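# Load the cartridge into the sealant gun on the table

## Task

Fit the cartridge into the sealant gun so that its front end is pushed all the way into the cup of the gun's front ring and its nozzle sticks out through that ring. The plunger rod will only slide backward while the little thumb plate on the rod, just behind the handle, is held pushed toward the gun's front. End with the plunger's disc touching the cartridge's rear end. The trigger is functional. The loaded gun must be left lying on the table itself, not leaning on any other object. Then announce that you are finished.

## Robot and tools

Robot: two seven-joint arms, left_arm and right_arm, each ending in a two-finger gripper whose fingers can fold. A part held near the fingertips (outer quarter of each 66 mm pad) is squeezed as commanded; held nearer the palm, the fingers may wrap round it, so thin parts slip and wide ones get squeezed harder. A fingertip pushed into a surface folds easily, so a move can overrun a surface with little sign.

Frames: the scene frame has its origin at table-top height midway between the nominal arm bases, +z up, +x out over the table, left_arm toward +y (not image left). Calibrated bases: left_arm at (-0.060, +0.333, +0.040) m, right_arm at (+0.043, -0.440, +0.040) m, both nearly unrotated. Each arm's hand positions, quaternions (wxyz), targets and wrist-camera poses are in that arm's own base frame; fixed cameras and the table use the scene frame. Gripper axes: fingers point along +z, open and close along y. end_effector_position is the centre of the closed pads; fingertips lie about 33 mm past it at narrow gaps, about 9 mm when wide open. Printed poses may be off by a few centimetres.

execute_actions(actions, cameras): actions is a list of actions; each action is a table of 1 to 15 rows, one per 1/30 s step, the last row held to step 15. Every row has 20 numbers in [-1, 1]: left arm dx, dy, dz, rx, ry, rz, gripper position, force_limit, speed, activate, then the same ten for the right arm. dx..rz are offsets, not poses, measured from that arm's Hand target at the start of the action (every row counts from that same start), along the arm's base axes; 1.0 equals 0.6 m or 180 degrees, and rx, ry, rz form one rotation vector about the Hand target position. Sending the same offset again moves further. Six zeros means no new pose request. The controller limits each step to 70 mm and 16 degrees from the measured pose, so an action may fall short; Hand target in the result is the clipped command, and the next offsets count from it.

Gripper numbers: position +1 fully open (140 mm), about -0.8 pads touch, -1 closes until blocked. force_limit from -1 (about 14 N) to +1 (about 58 N) on small parts at slow closing; faster closes grip harder. speed -1 is about 30 mm/s, +1 about 250 mm/s. force_limit and speed begin at +1. Always resend the numbers a gripper should keep. activate stays 0; send 1 once only if fault shows 7 or 13 or a result requests it, with nothing touching the outside of the fingers (it closes, opens and drops what it holds). To grip harder while holding, raise force_limit and nudge position -1 to -0.98; to soften, open and reclose slowly.

move(target, speed, blend, stop_force, zero, blocking, cameras): target is one 20-number row or up to 15 rows, laid out as above; every row's offsets count from the Hand targets at the move's start, not from the previous row. speed in m/s, 0.002 to 2 (default 0.25), one value or one per target. blend in metres rounds corners in a list (0 stops at each). stop_force 20 to 40 N, shared by both arms, ends an arm's path on contact; aim a few centimetres past the contact and go slowly; do not use it while the gripper rotates, nor when backing off something; list rows must then share finger numbers. zero (default true) re-zeroes the force before the move. blocking=false returns early but not with stop_force. Paths are straight and avoid nothing, including the other arm. Result line 'move:' gives done, off_target, moving, held or fault, plus limits such as paced or held.

wait(seconds 0 to 3600) lets time pass; stop brakes a running move; zoom_image(camera, region [x0,y0,x1,y1], at most 504 by 504 pixels) enlarges part of the newest image from cam_high, cam_low, cam_left_wrist or cam_right_wrist (896x504); clear_fault(arm) clears a torque or force fault already reported; finished_scene(scene) ends the scene irreversibly.

Result lines: end_effector_position and quat per arm, Hand target, Tool commands, gripper position_measured in counts (3 open, 75 about 100 mm, 139 about 60 mm, 200 about 20 mm, 230 pads touching), object_status (0 moving, 1 blocked while opening, 2 blocked while closing so likely holding, 3 reached target or pads met), fault, joint positions, velocities, torques, external joint torques, and flange force along gripper axes (includes the held weight and some error). FAULT, MOTOR HOT and OVER-TEMPERATURE lines warn of stops.

Avoid: contact force reaching 40 N on any arm part, or joint torques over the limits (35, 35, 32, 30, 12, 12, 12 N m), which stop the arm until clear_fault; joints hitting their range or moving too fast; gripper-to-gripper contact or closing on the other arm's fingers; hard grips on parts still resting on something; fast swings of loads; dropping parts or releasing them while moving; anything leaving the table. Long stretched holds heat motors. A loose object may occasionally be nudged by something.

Each tool is called after "Request:" as name(argument=value, ...) on one line, values as JSON.

## Session

Request:
execute_actions(actions=[])

Scene clock: 0.00 s.
left_arm: end_effector_position=(+0.4101, -0.1775, +0.1985) position_measured=3 object_status=3 fault=0 end_effector_quat_wxyz=(+0.154, +0.886, -0.316, -0.303) | right_arm: end_effector_position=(+0.4451, +0.4281, +0.3404) position_measured=3 object_status=3 fault=0 end_effector_quat_wxyz=(+0.028, +0.704, -0.707, -0.057)
Joint positions: left_arm=[-0.266 0.338 0.033 -1.72 -0.241 1.401 -1.077] | right_arm=[0.752 0.254 -0.051 -1.416 0.123 1.604 0.699]
Joint velocities: within noise
Joint torques (N m): no reading
External joint torques (N m): no reading
Flange force (N): no reading
Hand target: left_arm +0.4101, -0.1775, +0.1985; +0.154, +0.886, -0.316, -0.303 | right_arm +0.4451, +0.4281, +0.3405; +0.028, +0.704, -0.707, -0.057
Tool commands: left_gripper/position=+1.0 left_gripper/force_limit=+1.0 left_gripper/speed=+1.0 left_gripper/activate=+0.0 right_gripper/position=+1.0 right_gripper/force_limit=+1.0 right_gripper/speed=+1.0 right_gripper/activate=+0.0

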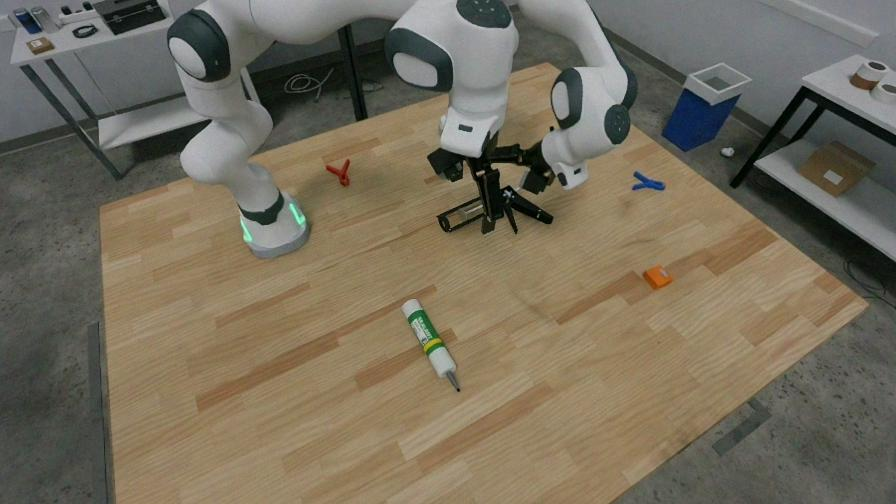

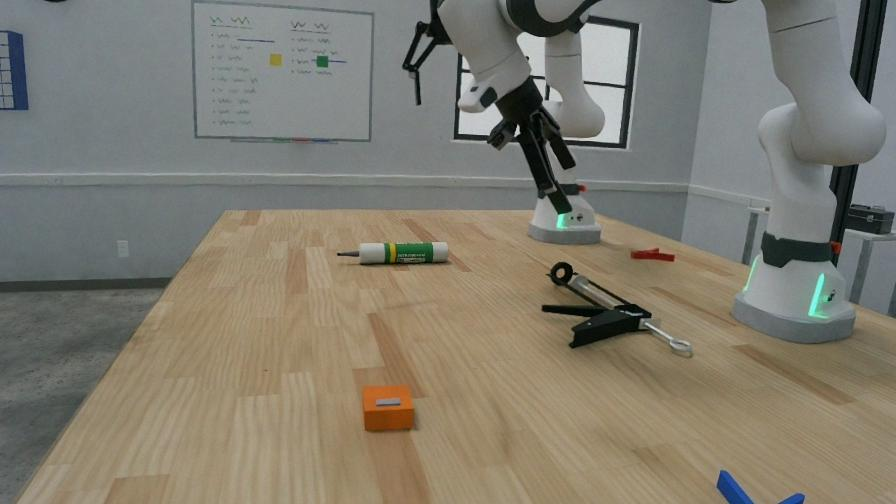

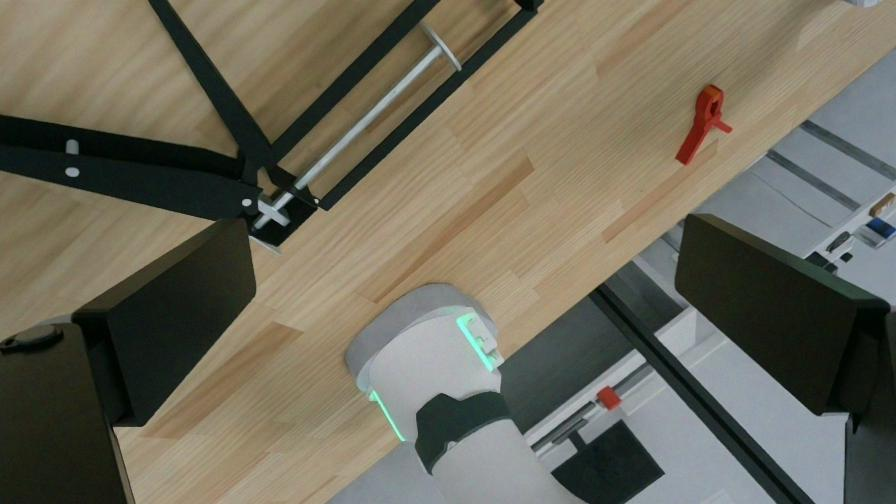

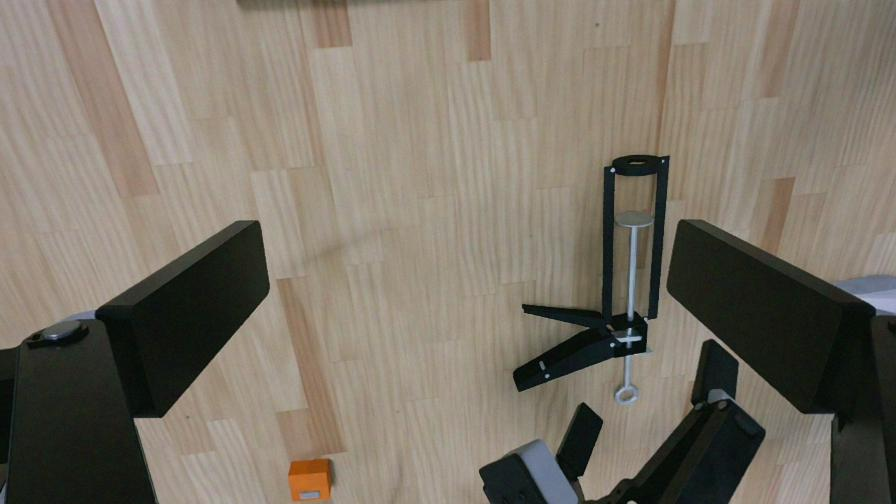

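Request:
zoom_image(camera="cam_right_wrist", region=[490, 140, 710, 420])

Request:
zoom_image(camera="cam_low", region=[320, 220, 720, 370])

Request:
zoom_image(camera="cam_high", region=[380, 160, 580, 400])

Request:
zoom_image(camera="cam_left_wrist", region=[0, 0, 500, 280])

Scaled by 1.800 from the camera's image (finer frame: 1280x720).

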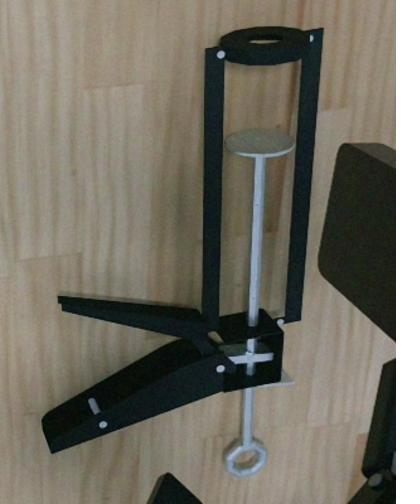

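Scaled by 1.260 from the camera's image (finer frame: 1280x720).

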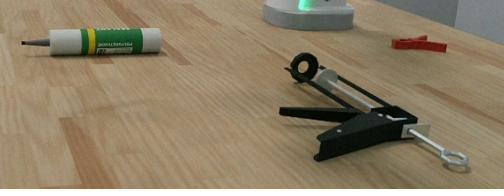

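Scaled by 2.100 from the camera's image (finer frame: 1280x720).

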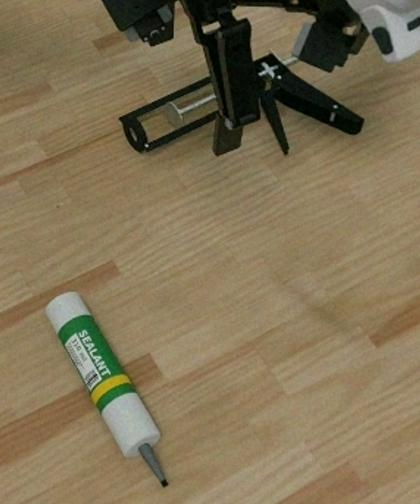

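Scaled by 1.008 from the camera's image (finer frame: 1280x720).

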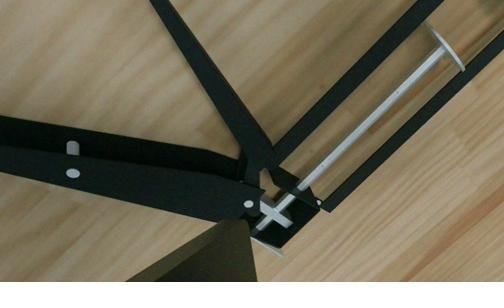

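Request:
move(target=[0.067,0.546,0.253,-0.270,-0.306,-0.186,1,1,1,0,0,0,0,0,0,0,1,1,1,0], speed=0.4)

Request:
move(target=[0,0,0,0,0,0,1,1,1,0,-0.475,0.47,-0.1,0.0231,-0.0397,0.5459,0.3,-1,1,0], speed=0.4, cameras=["all"])

Scene clock: 56.90 s.
left_arm: end_effector_position=(+0.4503, +0.1510, +0.3500) position_measured=3 object_status=3 fault=0 end_effector_quat_wxyz=(+0.241, +0.667, -0.663, +0.241) | right_arm: end_effector_position=(+0.4451, +0.4281, +0.3404) position_measured=3 object_status=3 fault=0 end_effector_quat_wxyz=(+0.028, +0.704, -0.707, -0.057)
Joint positions: left_arm=[0.106 0.071 0.6 -1.754 -0.562 1.346 0.713] | right_arm=[0.752 0.254 -0.051 -1.416 0.123 1.604 0.699]
Joint velocities: left_arm=[0.002 0.001 0 0.001 0.001 0 0.005] | right_arm=[within noise]
Joint torques (N m): left_arm=[-0.75 -29.61 0.96 24.47 -1.4 0.59 0.33] | right_arm=[-0.48 -41.54 0.28 23.51 1.08 2.56 -0.03]
External joint torques (N m): left_arm=[-0.82 -0.94 -0.29 1.09 -0.59 -0.27 0.31] | right_arm=[-0.45 -0.87 0.4 -0.84 0.07 0.23 -0.04]
Flange force (N): left_arm=[1.3 -1.7 -2.6] | right_arm=[5.5 5.4 4.1]
Hand target: left_arm +0.4503, +0.1501, +0.3503; +0.242, +0.664, -0.665, +0.243 | right_arm +0.4451, +0.4281, +0.3405; +0.028, +0.704, -0.707, -0.057
Off the commanded pose: left_arm 0.001 m, 0 deg | right_arm 0.000 m, 0 deg.
move: done; limits=paced

Scene clock: 60.53 s.
left_arm: end_effector_position=(+0.4503, +0.1510, +0.3500) position_measured=3 object_status=3 fault=0 end_effector_quat_wxyz=(+0.241, +0.666, -0.663, +0.241) | right_arm: end_effector_position=(+0.1611, +0.7109, +0.2824) position_measured=91 object_status=3 fault=0 end_effector_quat_wxyz=(-0.002, +0.998, +0.067, +0.000)
Joint positions: left_arm=[0.106 0.071 0.6 -1.754 -0.562 1.346 0.715] | right_arm=[1.095 0.656 0.43 -1.006 -0.257 1.619 -0.25]
Joint velocities: left_arm=[within noise] | right_arm=[-0.001 0 0.001 0 0.001 -0.001 -0.004]
Joint torques (N m): left_arm=[-0.86 -29.62 0.98 24.51 -1.42 0.58 0.33] | right_arm=[0.08 -50.72 7.78 23.18 0.31 2.69 -0.23]
External joint torques (N m): left_arm=[-1.03 -0.91 -0.38 1.09 -0.61 -0.29 0.31] | right_arm=[0.07 -0.61 0.9 -0.48 -0.45 0.06 -0.23]
Flange force (N): left_arm=[1.4 -1.9 -2.4] | right_arm=[0.0 0.0 0.0]
Hand target: left_arm +0.4503, +0.1501, +0.3503; +0.242, +0.664, -0.665, +0.243 | right_arm +0.1601, +0.7101, +0.2805; +0.000, +0.997, +0.071, +0.000
Off the commanded pose: left_arm 0.001 m, 0 deg | right_arm 0.002 m, 1 deg.
move: done
cam_left_wrist: T_world_to_cam=[[-0.99975, 0.02015, 0.00928, 0.45049], [0.016, 0.94474, -0.32742, -0.03332], [-0.01537, -0.32719, -0.94483, 0.52465]] pos_world=[0.45897, 0.19406, 0.48061]
cam_right_wrist: T_world_to_cam=[[0.14882, -0.98886, 0.00182, 0.6842], [-0.92535, -0.13861, 0.35286, 0.15165], [-0.34868, -0.0542, -0.93568, 0.50353]] pos_world=[0.21408, 0.72489, 0.41639]

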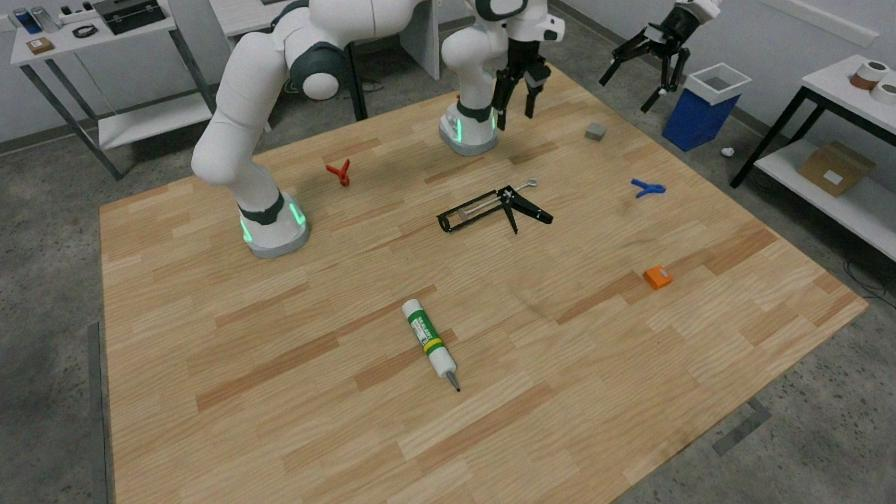

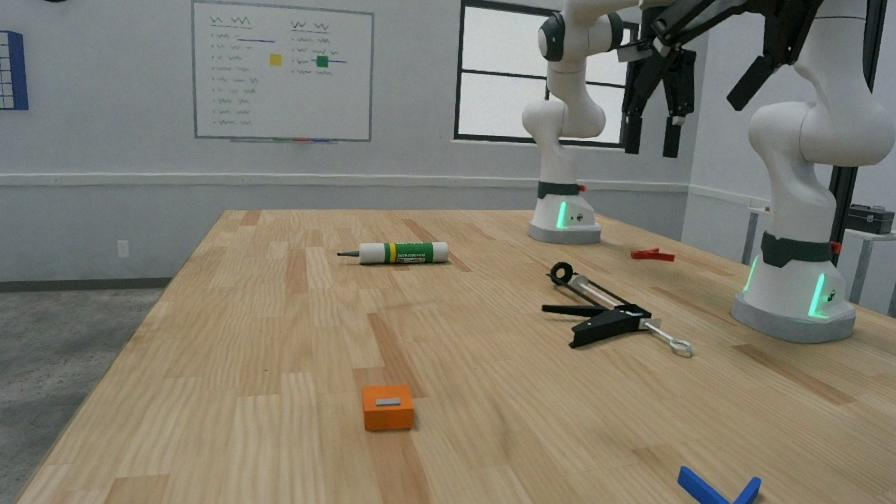

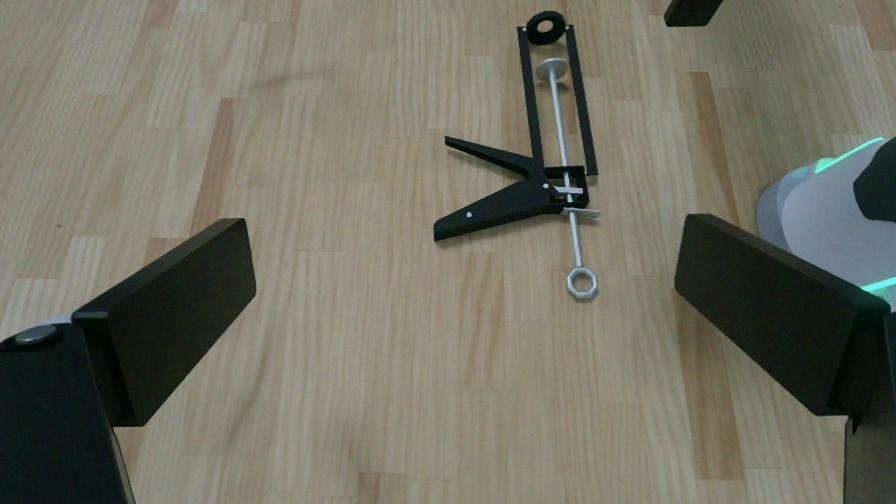

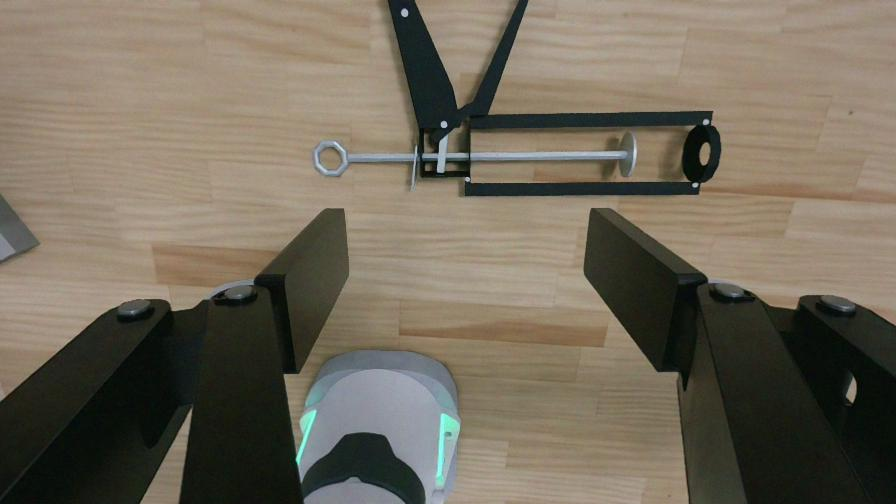

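Request:
zoom_image(camera="cam_right_wrist", region=[300, 80, 500, 220])

Request:
zoom_image(camera="cam_left_wrist", region=[430, 0, 630, 310])

Request:
zoom_image(camera="cam_low", region=[530, 250, 710, 365])

Scaled by 2.520 from the camera's image (finer frame: 1280x720).

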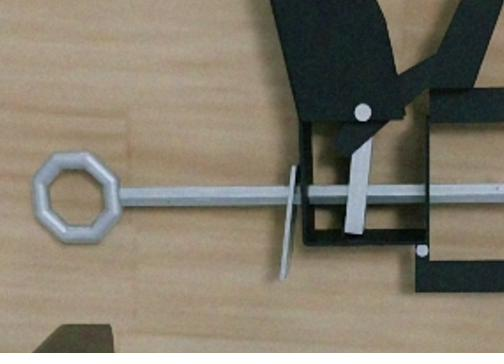

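Scaled by 1.626 from the camera's image (finer frame: 1280x720).

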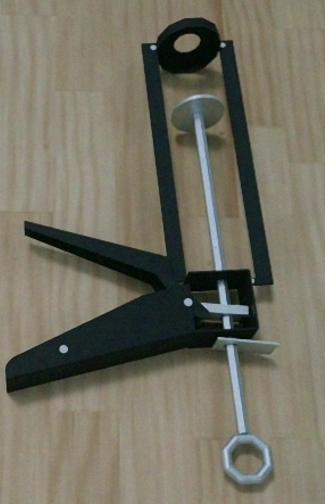

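Scaled by 2.800 from the camera's image (finer frame: 1280x720).

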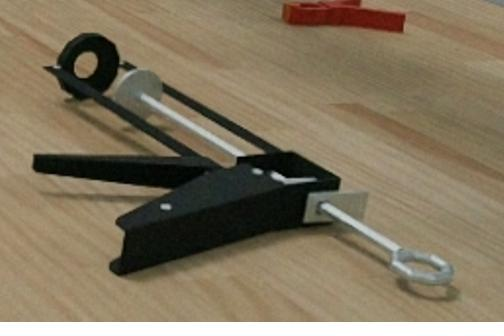

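Request:
move(target=[0,0,0,0,0,0,1,1,1,0,-0.0368,0.0148,-0.31,0,0,0.0056,0.3,-1,1,0], cameras=["cam_right_wrist","cam_low","cam_left_wrist"])

Scene clock: 83.73 s.
left_arm: end_effector_position=(+0.4503, +0.1510, +0.3500) position_measured=3 object_status=3 fault=0 end_effector_quat_wxyz=(+0.241, +0.666, -0.663, +0.241) | right_arm: end_effector_position=(+0.1375, +0.7174, +0.0937) position_measured=91 object_status=3 fault=0 end_effector_quat_wxyz=(+0.003, +0.997, +0.082, -0.002)
Joint positions: left_arm=[0.106 0.071 0.6 -1.754 -0.562 1.346 0.715] | right_arm=[1.088 0.743 0.405 -1.354 -0.3 2.03 -0.202]
Joint velocities: left_arm=[within noise] | right_arm=[0.001 0 0 0 0.001 0.005 0.006]
Joint torques (N m): left_arm=[-0.87 -29.63 0.95 24.52 -1.41 0.59 0.29] | right_arm=[0.08 -52.93 8.83 23.22 0.44 3.06 0.05]
External joint torques (N m): left_arm=[-0.79 -1.09 -0.15 1.19 -0.59 -0.26 0.27] | right_arm=[-0.07 -1.4 0.06 -0.31 -0.25 0.45 0.05]
Flange force (N): left_arm=[1.4 -1.6 -2.8] | right_arm=[-2.9 7.9 -0.3]
Hand target: left_arm +0.4503, +0.1501, +0.3503; +0.242, +0.664, -0.665, +0.243 | right_arm +0.1380, +0.7189, +0.0945; +0.000, +0.997, +0.080, +0.000
Off the commanded pose: left_arm 0.001 m, 0 deg | right_arm 0.002 m, 0 deg.
move: done
cam_left_wrist: T_world_to_cam=[[-0.99975, 0.02015, 0.00928, 0.45049], [0.016, 0.94474, -0.32742, -0.03332], [-0.01537, -0.32719, -0.94483, 0.52465]] pos_world=[0.45897, 0.19406, 0.48061]
cam_right_wrist: T_world_to_cam=[[0.17829, -0.98391, 0.0114, 0.68598], [-0.91991, -0.16255, 0.35685, 0.21342], [-0.34925, -0.07411, -0.93409, 0.33324]] pos_world=[0.19042, 0.73433, 0.2273]
Images, in order (width x height): cam_low 896x504, cam_left_wrist 896x504, cam_right_wrist 896x504.

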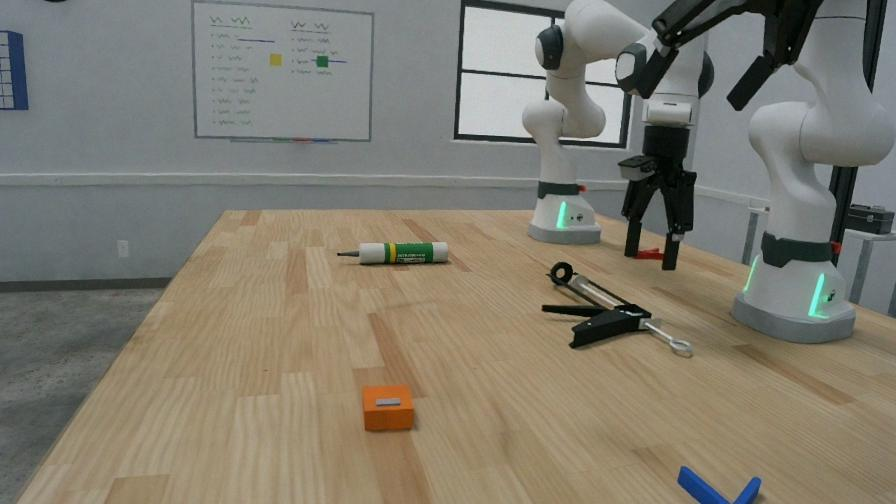

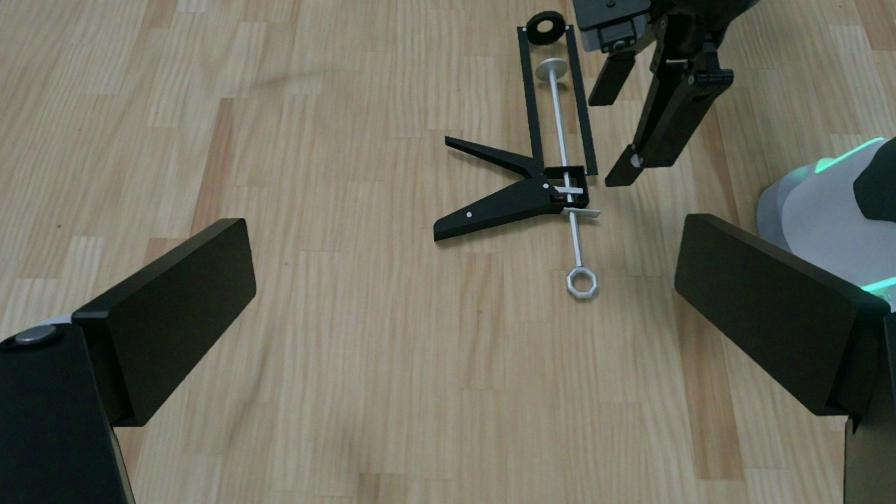

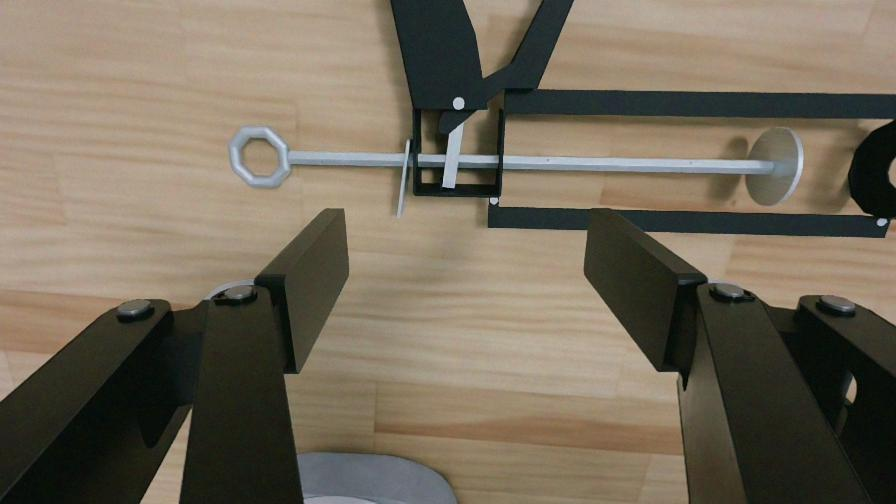

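Request:
move(target=[0,0,0,0,0,0,1,1,1,0,0.007,0.003,-0.12,0,0,0,0.3,-1,1,0], speed=0.15, cameras=["cam_right_wrist","cam_low","cam_left_wrist"])

Request:
zoom_image(camera="cam_low", region=[530, 230, 710, 365])

Request:
zoom_image(camera="cam_left_wrist", region=[430, 80, 730, 310])

Scene clock: 100.60 s.
left_arm: end_effector_position=(+0.4503, +0.1510, +0.3500) position_measured=3 object_status=3 fault=0 end_effector_quat_wxyz=(+0.241, +0.666, -0.663, +0.241) | right_arm: end_effector_position=(+0.1418, +0.7194, +0.0223) position_measured=91 object_status=3 fault=0 end_effector_quat_wxyz=(+0.002, +0.997, +0.081, -0.001)
Joint positions: left_arm=[0.106 0.071 0.6 -1.754 -0.562 1.346 0.715] | right_arm=[1.101 0.843 0.374 -1.368 -0.329 2.144 -0.192]
Joint velocities: left_arm=[within noise] | right_arm=[-0.002 0 -0.002 0 0.001 0.004 0.001]
Joint torques (N m): left_arm=[-0.84 -29.56 0.93 24.43 -1.42 0.57 0.34] | right_arm=[0.11 -54.57 8.89 22.52 0.37 3.01 0.15]
External joint torques (N m): left_arm=[-0.98 -0.67 -0.4 0.9 -0.61 -0.3 0.32] | right_arm=[0.22 -1.48 -0.08 -0.25 -0.27 0.41 0.15]
Flange force (N): left_arm=[1.0 -2.0 -2.2] | right_arm=[-3.1 7.0 -1.3]
Hand target: left_arm +0.4503, +0.1501, +0.3503; +0.242, +0.664, -0.665, +0.243 | right_arm +0.1422, +0.7207, +0.0225; +0.000, +0.997, +0.080, +0.000
Off the commanded pose: left_arm 0.001 m, 0 deg | right_arm 0.001 m, 0 deg.
move: done
cam_left_wrist: T_world_to_cam=[[-0.99975, 0.02015, 0.00928, 0.45049], [0.016, 0.94474, -0.32742, -0.03332], [-0.01537, -0.32719, -0.94483, 0.52465]] pos_world=[0.45897, 0.19406, 0.48061]
cam_right_wrist: T_world_to_cam=[[0.17706, -0.98414, 0.01077, 0.68832], [-0.92025, -0.16167, 0.35638, 0.24251], [-0.34899, -0.07301, -0.93428, 0.26741]] pos_world=[0.19461, 0.73613, 0.156]
Images, in order (width x height): cam_low 896x504, cam_left_wrist 896x504, cam_right_wrist 896x504.

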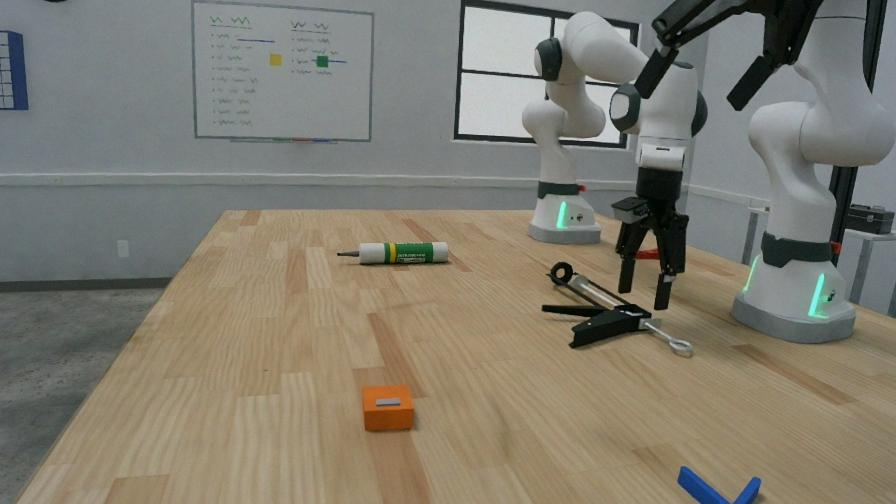

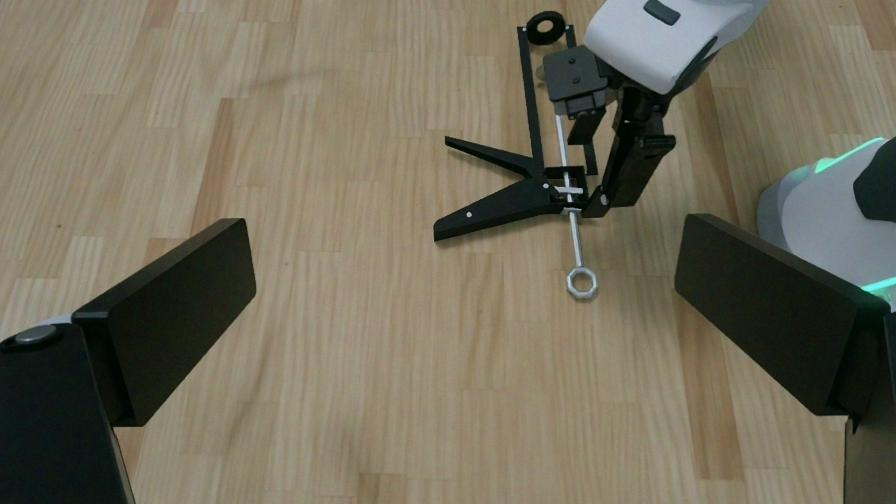

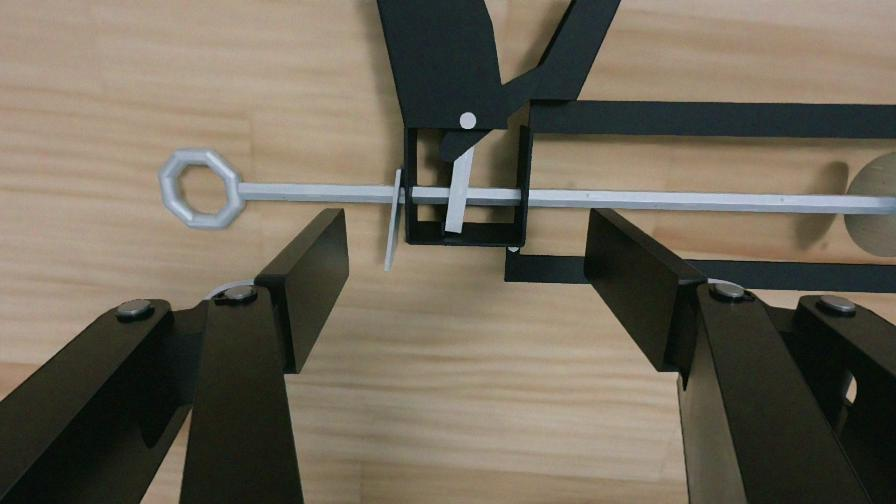

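Scaled by 2.800 from the camera's image (finer frame: 1280x720).

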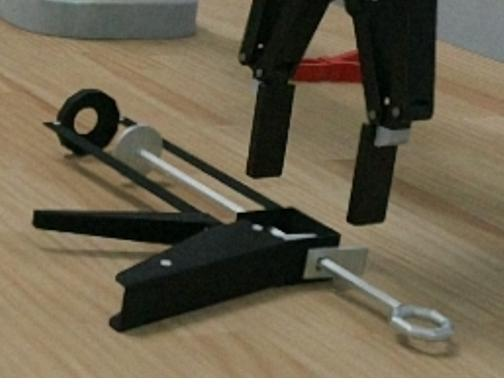

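Scaled by 1.680 from the camera's image (finer frame: 1280x720).

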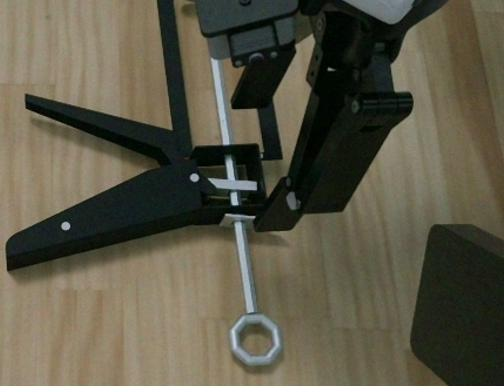

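Request:
move(target=[0,0,0,0,0,0,1,1,1,0,0.02,0.0,-0.012,0,0,0,0.3,-1,1,0], speed=0.1, cameras=["cam_right_wrist","cam_low","cam_left_wrist"])

Request:
zoom_image(camera="cam_low", region=[530, 230, 710, 365])

Request:
zoom_image(camera="cam_left_wrist", region=[430, 80, 730, 310])

Scene clock: 112.80 s.
left_arm: end_effector_position=(+0.4503, +0.1510, +0.3500) position_measured=3 object_status=3 fault=0 end_effector_quat_wxyz=(+0.241, +0.666, -0.663, +0.241) | right_arm: end_effector_position=(+0.1539, +0.7200, +0.0163) position_measured=91 object_status=3 fault=0 end_effector_quat_wxyz=(+0.001, +0.997, +0.076, -0.001)
Joint positions: left_arm=[0.106 0.071 0.6 -1.754 -0.562 1.346 0.715] | right_arm=[1.093 0.86 0.367 -1.353 -0.331 2.149 -0.198]
Joint velocities: left_arm=[within noise] | right_arm=[0.001 0.001 -0.001 0.003 -0.001 0.002 -0.004]
Joint torques (N m): left_arm=[-0.86 -29.68 0.97 24.49 -1.42 0.57 0.31] | right_arm=[-0.49 -54.62 9.41 21.97 0.2 2.91 -0.15]
External joint torques (N m): left_arm=[-0.8 -1.11 -0.17 1.17 -0.61 -0.28 0.29] | right_arm=[-0.42 -1.3 0.51 -0.72 -0.43 0.31 -0.15]
Flange force (N): left_arm=[1.5 -1.5 -2.7] | right_arm=[-3.2 10.3 -1.6]
Hand target: left_arm +0.4503, +0.1501, +0.3503; +0.242, +0.664, -0.665, +0.243 | right_arm +0.1542, +0.7207, +0.0153; +0.000, +0.997, +0.080, +0.000
Off the commanded pose: left_arm 0.001 m, 0 deg | right_arm 0.001 m, 0 deg.
move: done
cam_left_wrist: T_world_to_cam=[[-0.99975, 0.02015, 0.00928, 0.45049], [0.016, 0.94474, -0.32742, -0.03332], [-0.01537, -0.32719, -0.94483, 0.52465]] pos_world=[0.45897, 0.19406, 0.48061]
cam_right_wrist: T_world_to_cam=[[0.16706, -0.9859, 0.00927, 0.68972], [-0.92233, -0.15295, 0.35484, 0.24996], [-0.34842, -0.06783, -0.93488, 0.26226]] pos_world=[0.2067, 0.73602, 0.1501]
Images, in order (width x height): cam_low 896x504, cam_left_wrist 896x504, cam_right_wrist 896x504.

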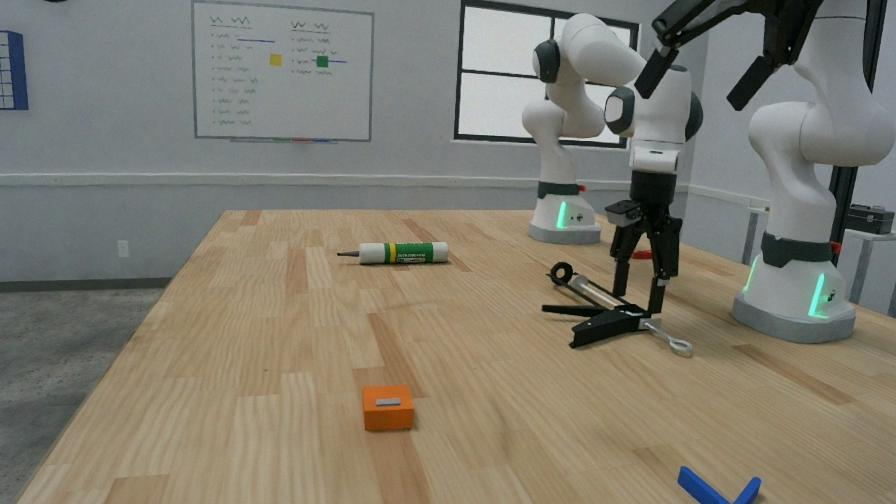

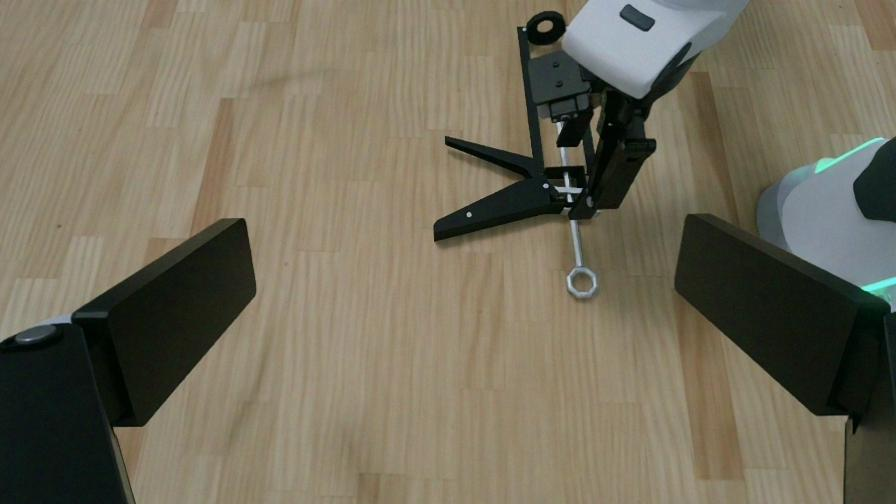

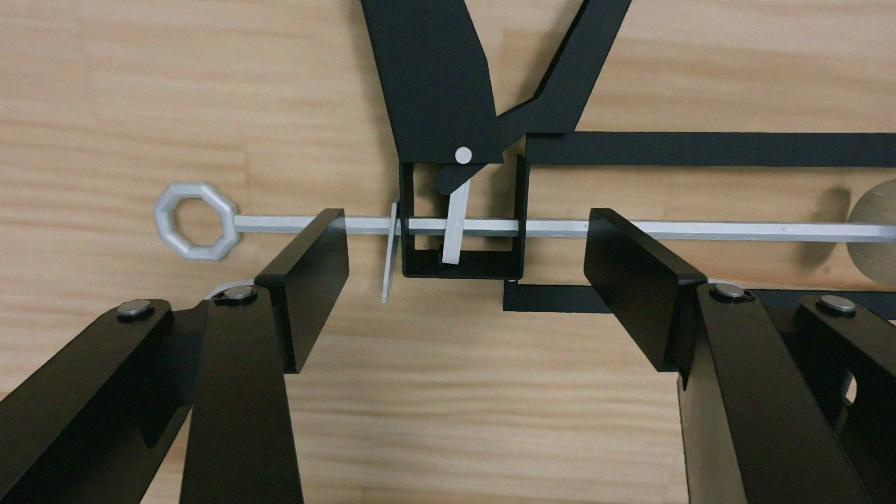

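Scaled by 2.800 from the camera's image (finer frame: 1280x720).

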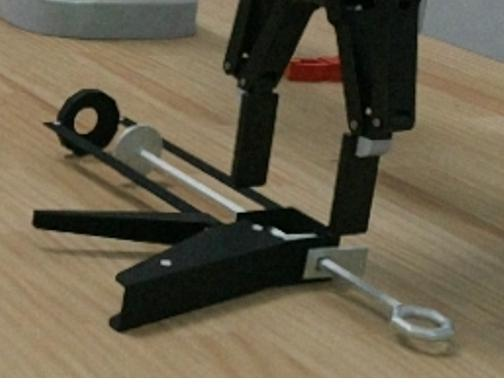

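Scaled by 1.680 from the camera's image (finer frame: 1280x720).

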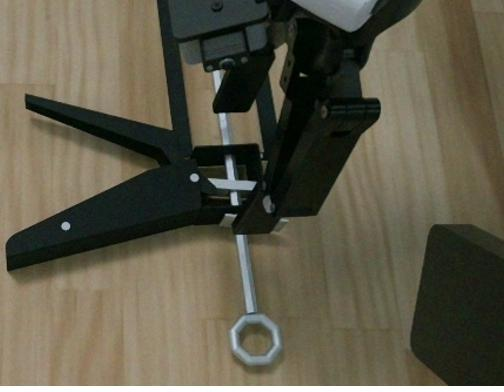

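Request:
move(target=[[0,0,0,0,0,0,1,1,1,0,-0.004,0.0,-0.018,0,0,0,0.3,-1,1,0],[0,0,0,0,0,0,1,1,1,0,-0.004,0.0,-0.018,0,0,0,-1,-0.5,-1,0]], speed=0.05, cameras=["cam_right_wrist","cam_low","cam_left_wrist"])

Request:
zoom_image(camera="cam_low", region=[530, 230, 710, 365])

Request:
zoom_image(camera="cam_left_wrist", region=[430, 80, 730, 310])

Scene clock: 120.03 s.
left_arm: end_effector_position=(+0.4503, +0.1510, +0.3500) position_measured=3 object_status=3 fault=0 end_effector_quat_wxyz=(+0.241, +0.666, -0.663, +0.241) | right_arm: end_effector_position=(+0.1519, +0.7207, +0.0060) position_measured=156 object_status=0 fault=0 end_effector_quat_wxyz=(+0.001, +0.997, +0.079, -0.001)
Joint positions: left_arm=[0.106 0.071 0.6 -1.754 -0.562 1.346 0.715] | right_arm=[1.097 0.875 0.364 -1.354 -0.335 2.167 -0.2]
Joint torques (N m): left_arm=[-0.91 -29.63 0.98 24.48 -1.4 0.58 0.28] | right_arm=[0.08 -53.3 8.97 21.67 0.34 3.22 0.01]
External joint torques (N m): left_arm=[-1 -0.9 -0.3 1.03 -0.59 -0.29 0.26] | right_arm=[0.24 0.1 0.09 -0.84 -0.29 0.62 0.01]
Flange force (N): left_arm=[1.5 -1.7 -2.3] | right_arm=[-2.7 6.0 1.1]
Hand target: left_arm +0.4503, +0.1501, +0.3503; +0.242, +0.664, -0.665, +0.243 | right_arm +0.1518, +0.7207, +0.0045; +0.000, +0.997, +0.080, +0.000
Off the commanded pose: left_arm 0.001 m, 0 deg | right_arm 0.002 m, 0 deg.
move: done
cam_left_wrist: T_world_to_cam=[[-0.99975, 0.02015, 0.00928, 0.45049], [0.016, 0.94474, -0.32742, -0.03332], [-0.01537, -0.32719, -0.94483, 0.52465]] pos_world=[0.45897, 0.19406, 0.48061]
cam_right_wrist: T_world_to_cam=[[0.17342, -0.98482, 0.00742, 0.6891], [-0.92117, -0.15953, 0.35496, 0.2565], [-0.34839, -0.06839, -0.93485, 0.25239]] pos_world=[0.20471, 0.73682, 0.13979]
Images, in order (width x height): cam_low 896x504, cam_left_wrist 896x504, cam_right_wrist 896x504.

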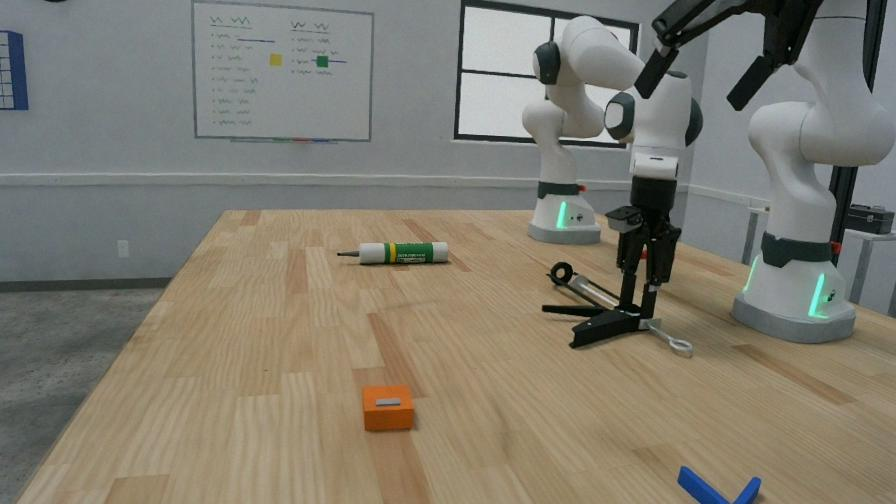

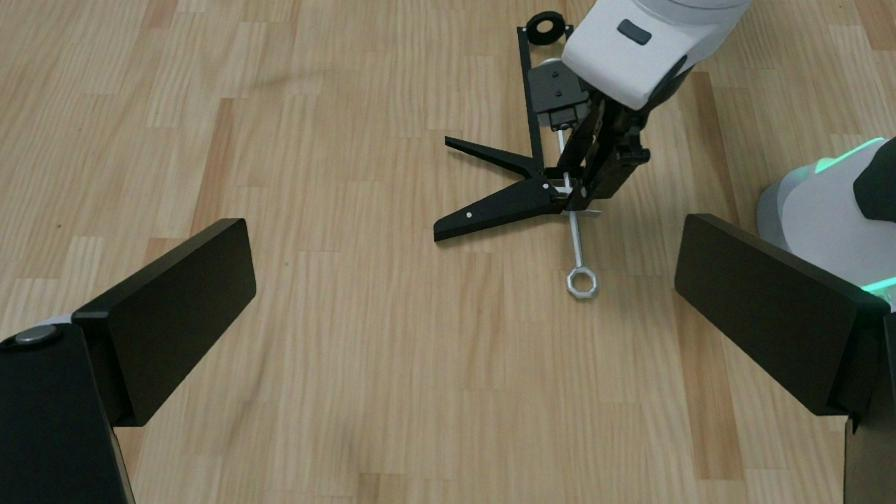

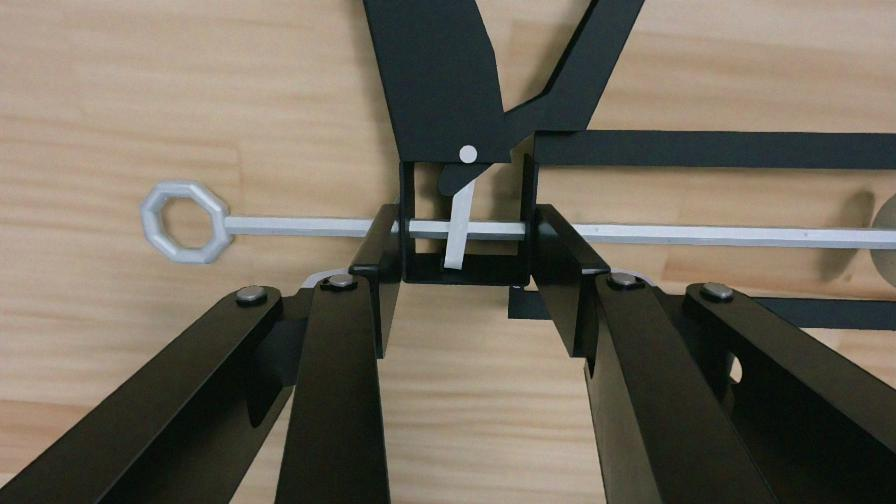

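Scaled by 2.800 from the camera's image (finer frame: 1280x720).

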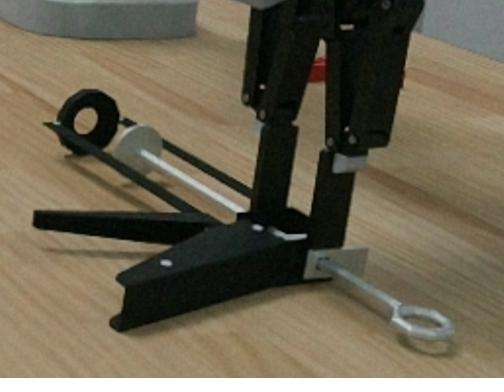

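Scaled by 1.680 from the camera's image (finer frame: 1280x720).

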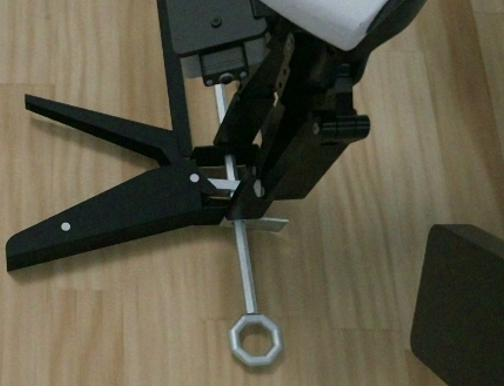

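Request:
zoom_image(camera="cam_low", region=[600, 280, 670, 350])

Request:
zoom_image(camera="cam_right_wrist", region=[340, 140, 600, 320])

Request:
zoom_image(camera="cam_left_wrist", region=[530, 140, 630, 240])

Scaled by 7.200 from the camera's image (finer frame: 1280x720).

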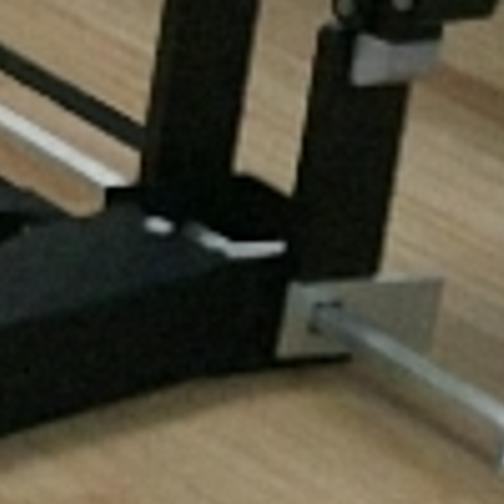

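Scaled by 1.938 from the camera's image (finer frame: 1280x720).

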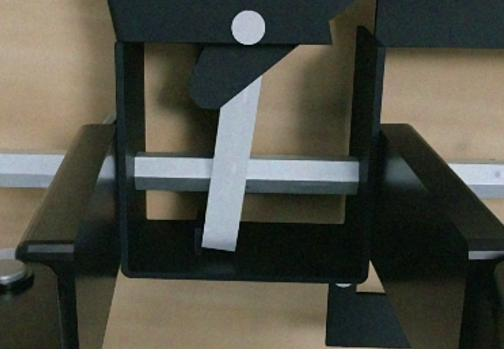

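Scaled by 5.040 from the camera's image (finer frame: 1280x720).

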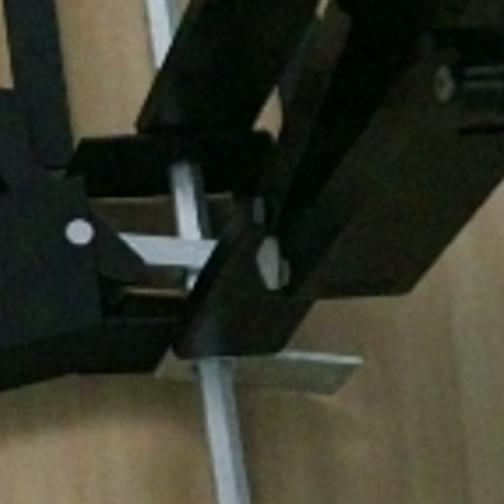

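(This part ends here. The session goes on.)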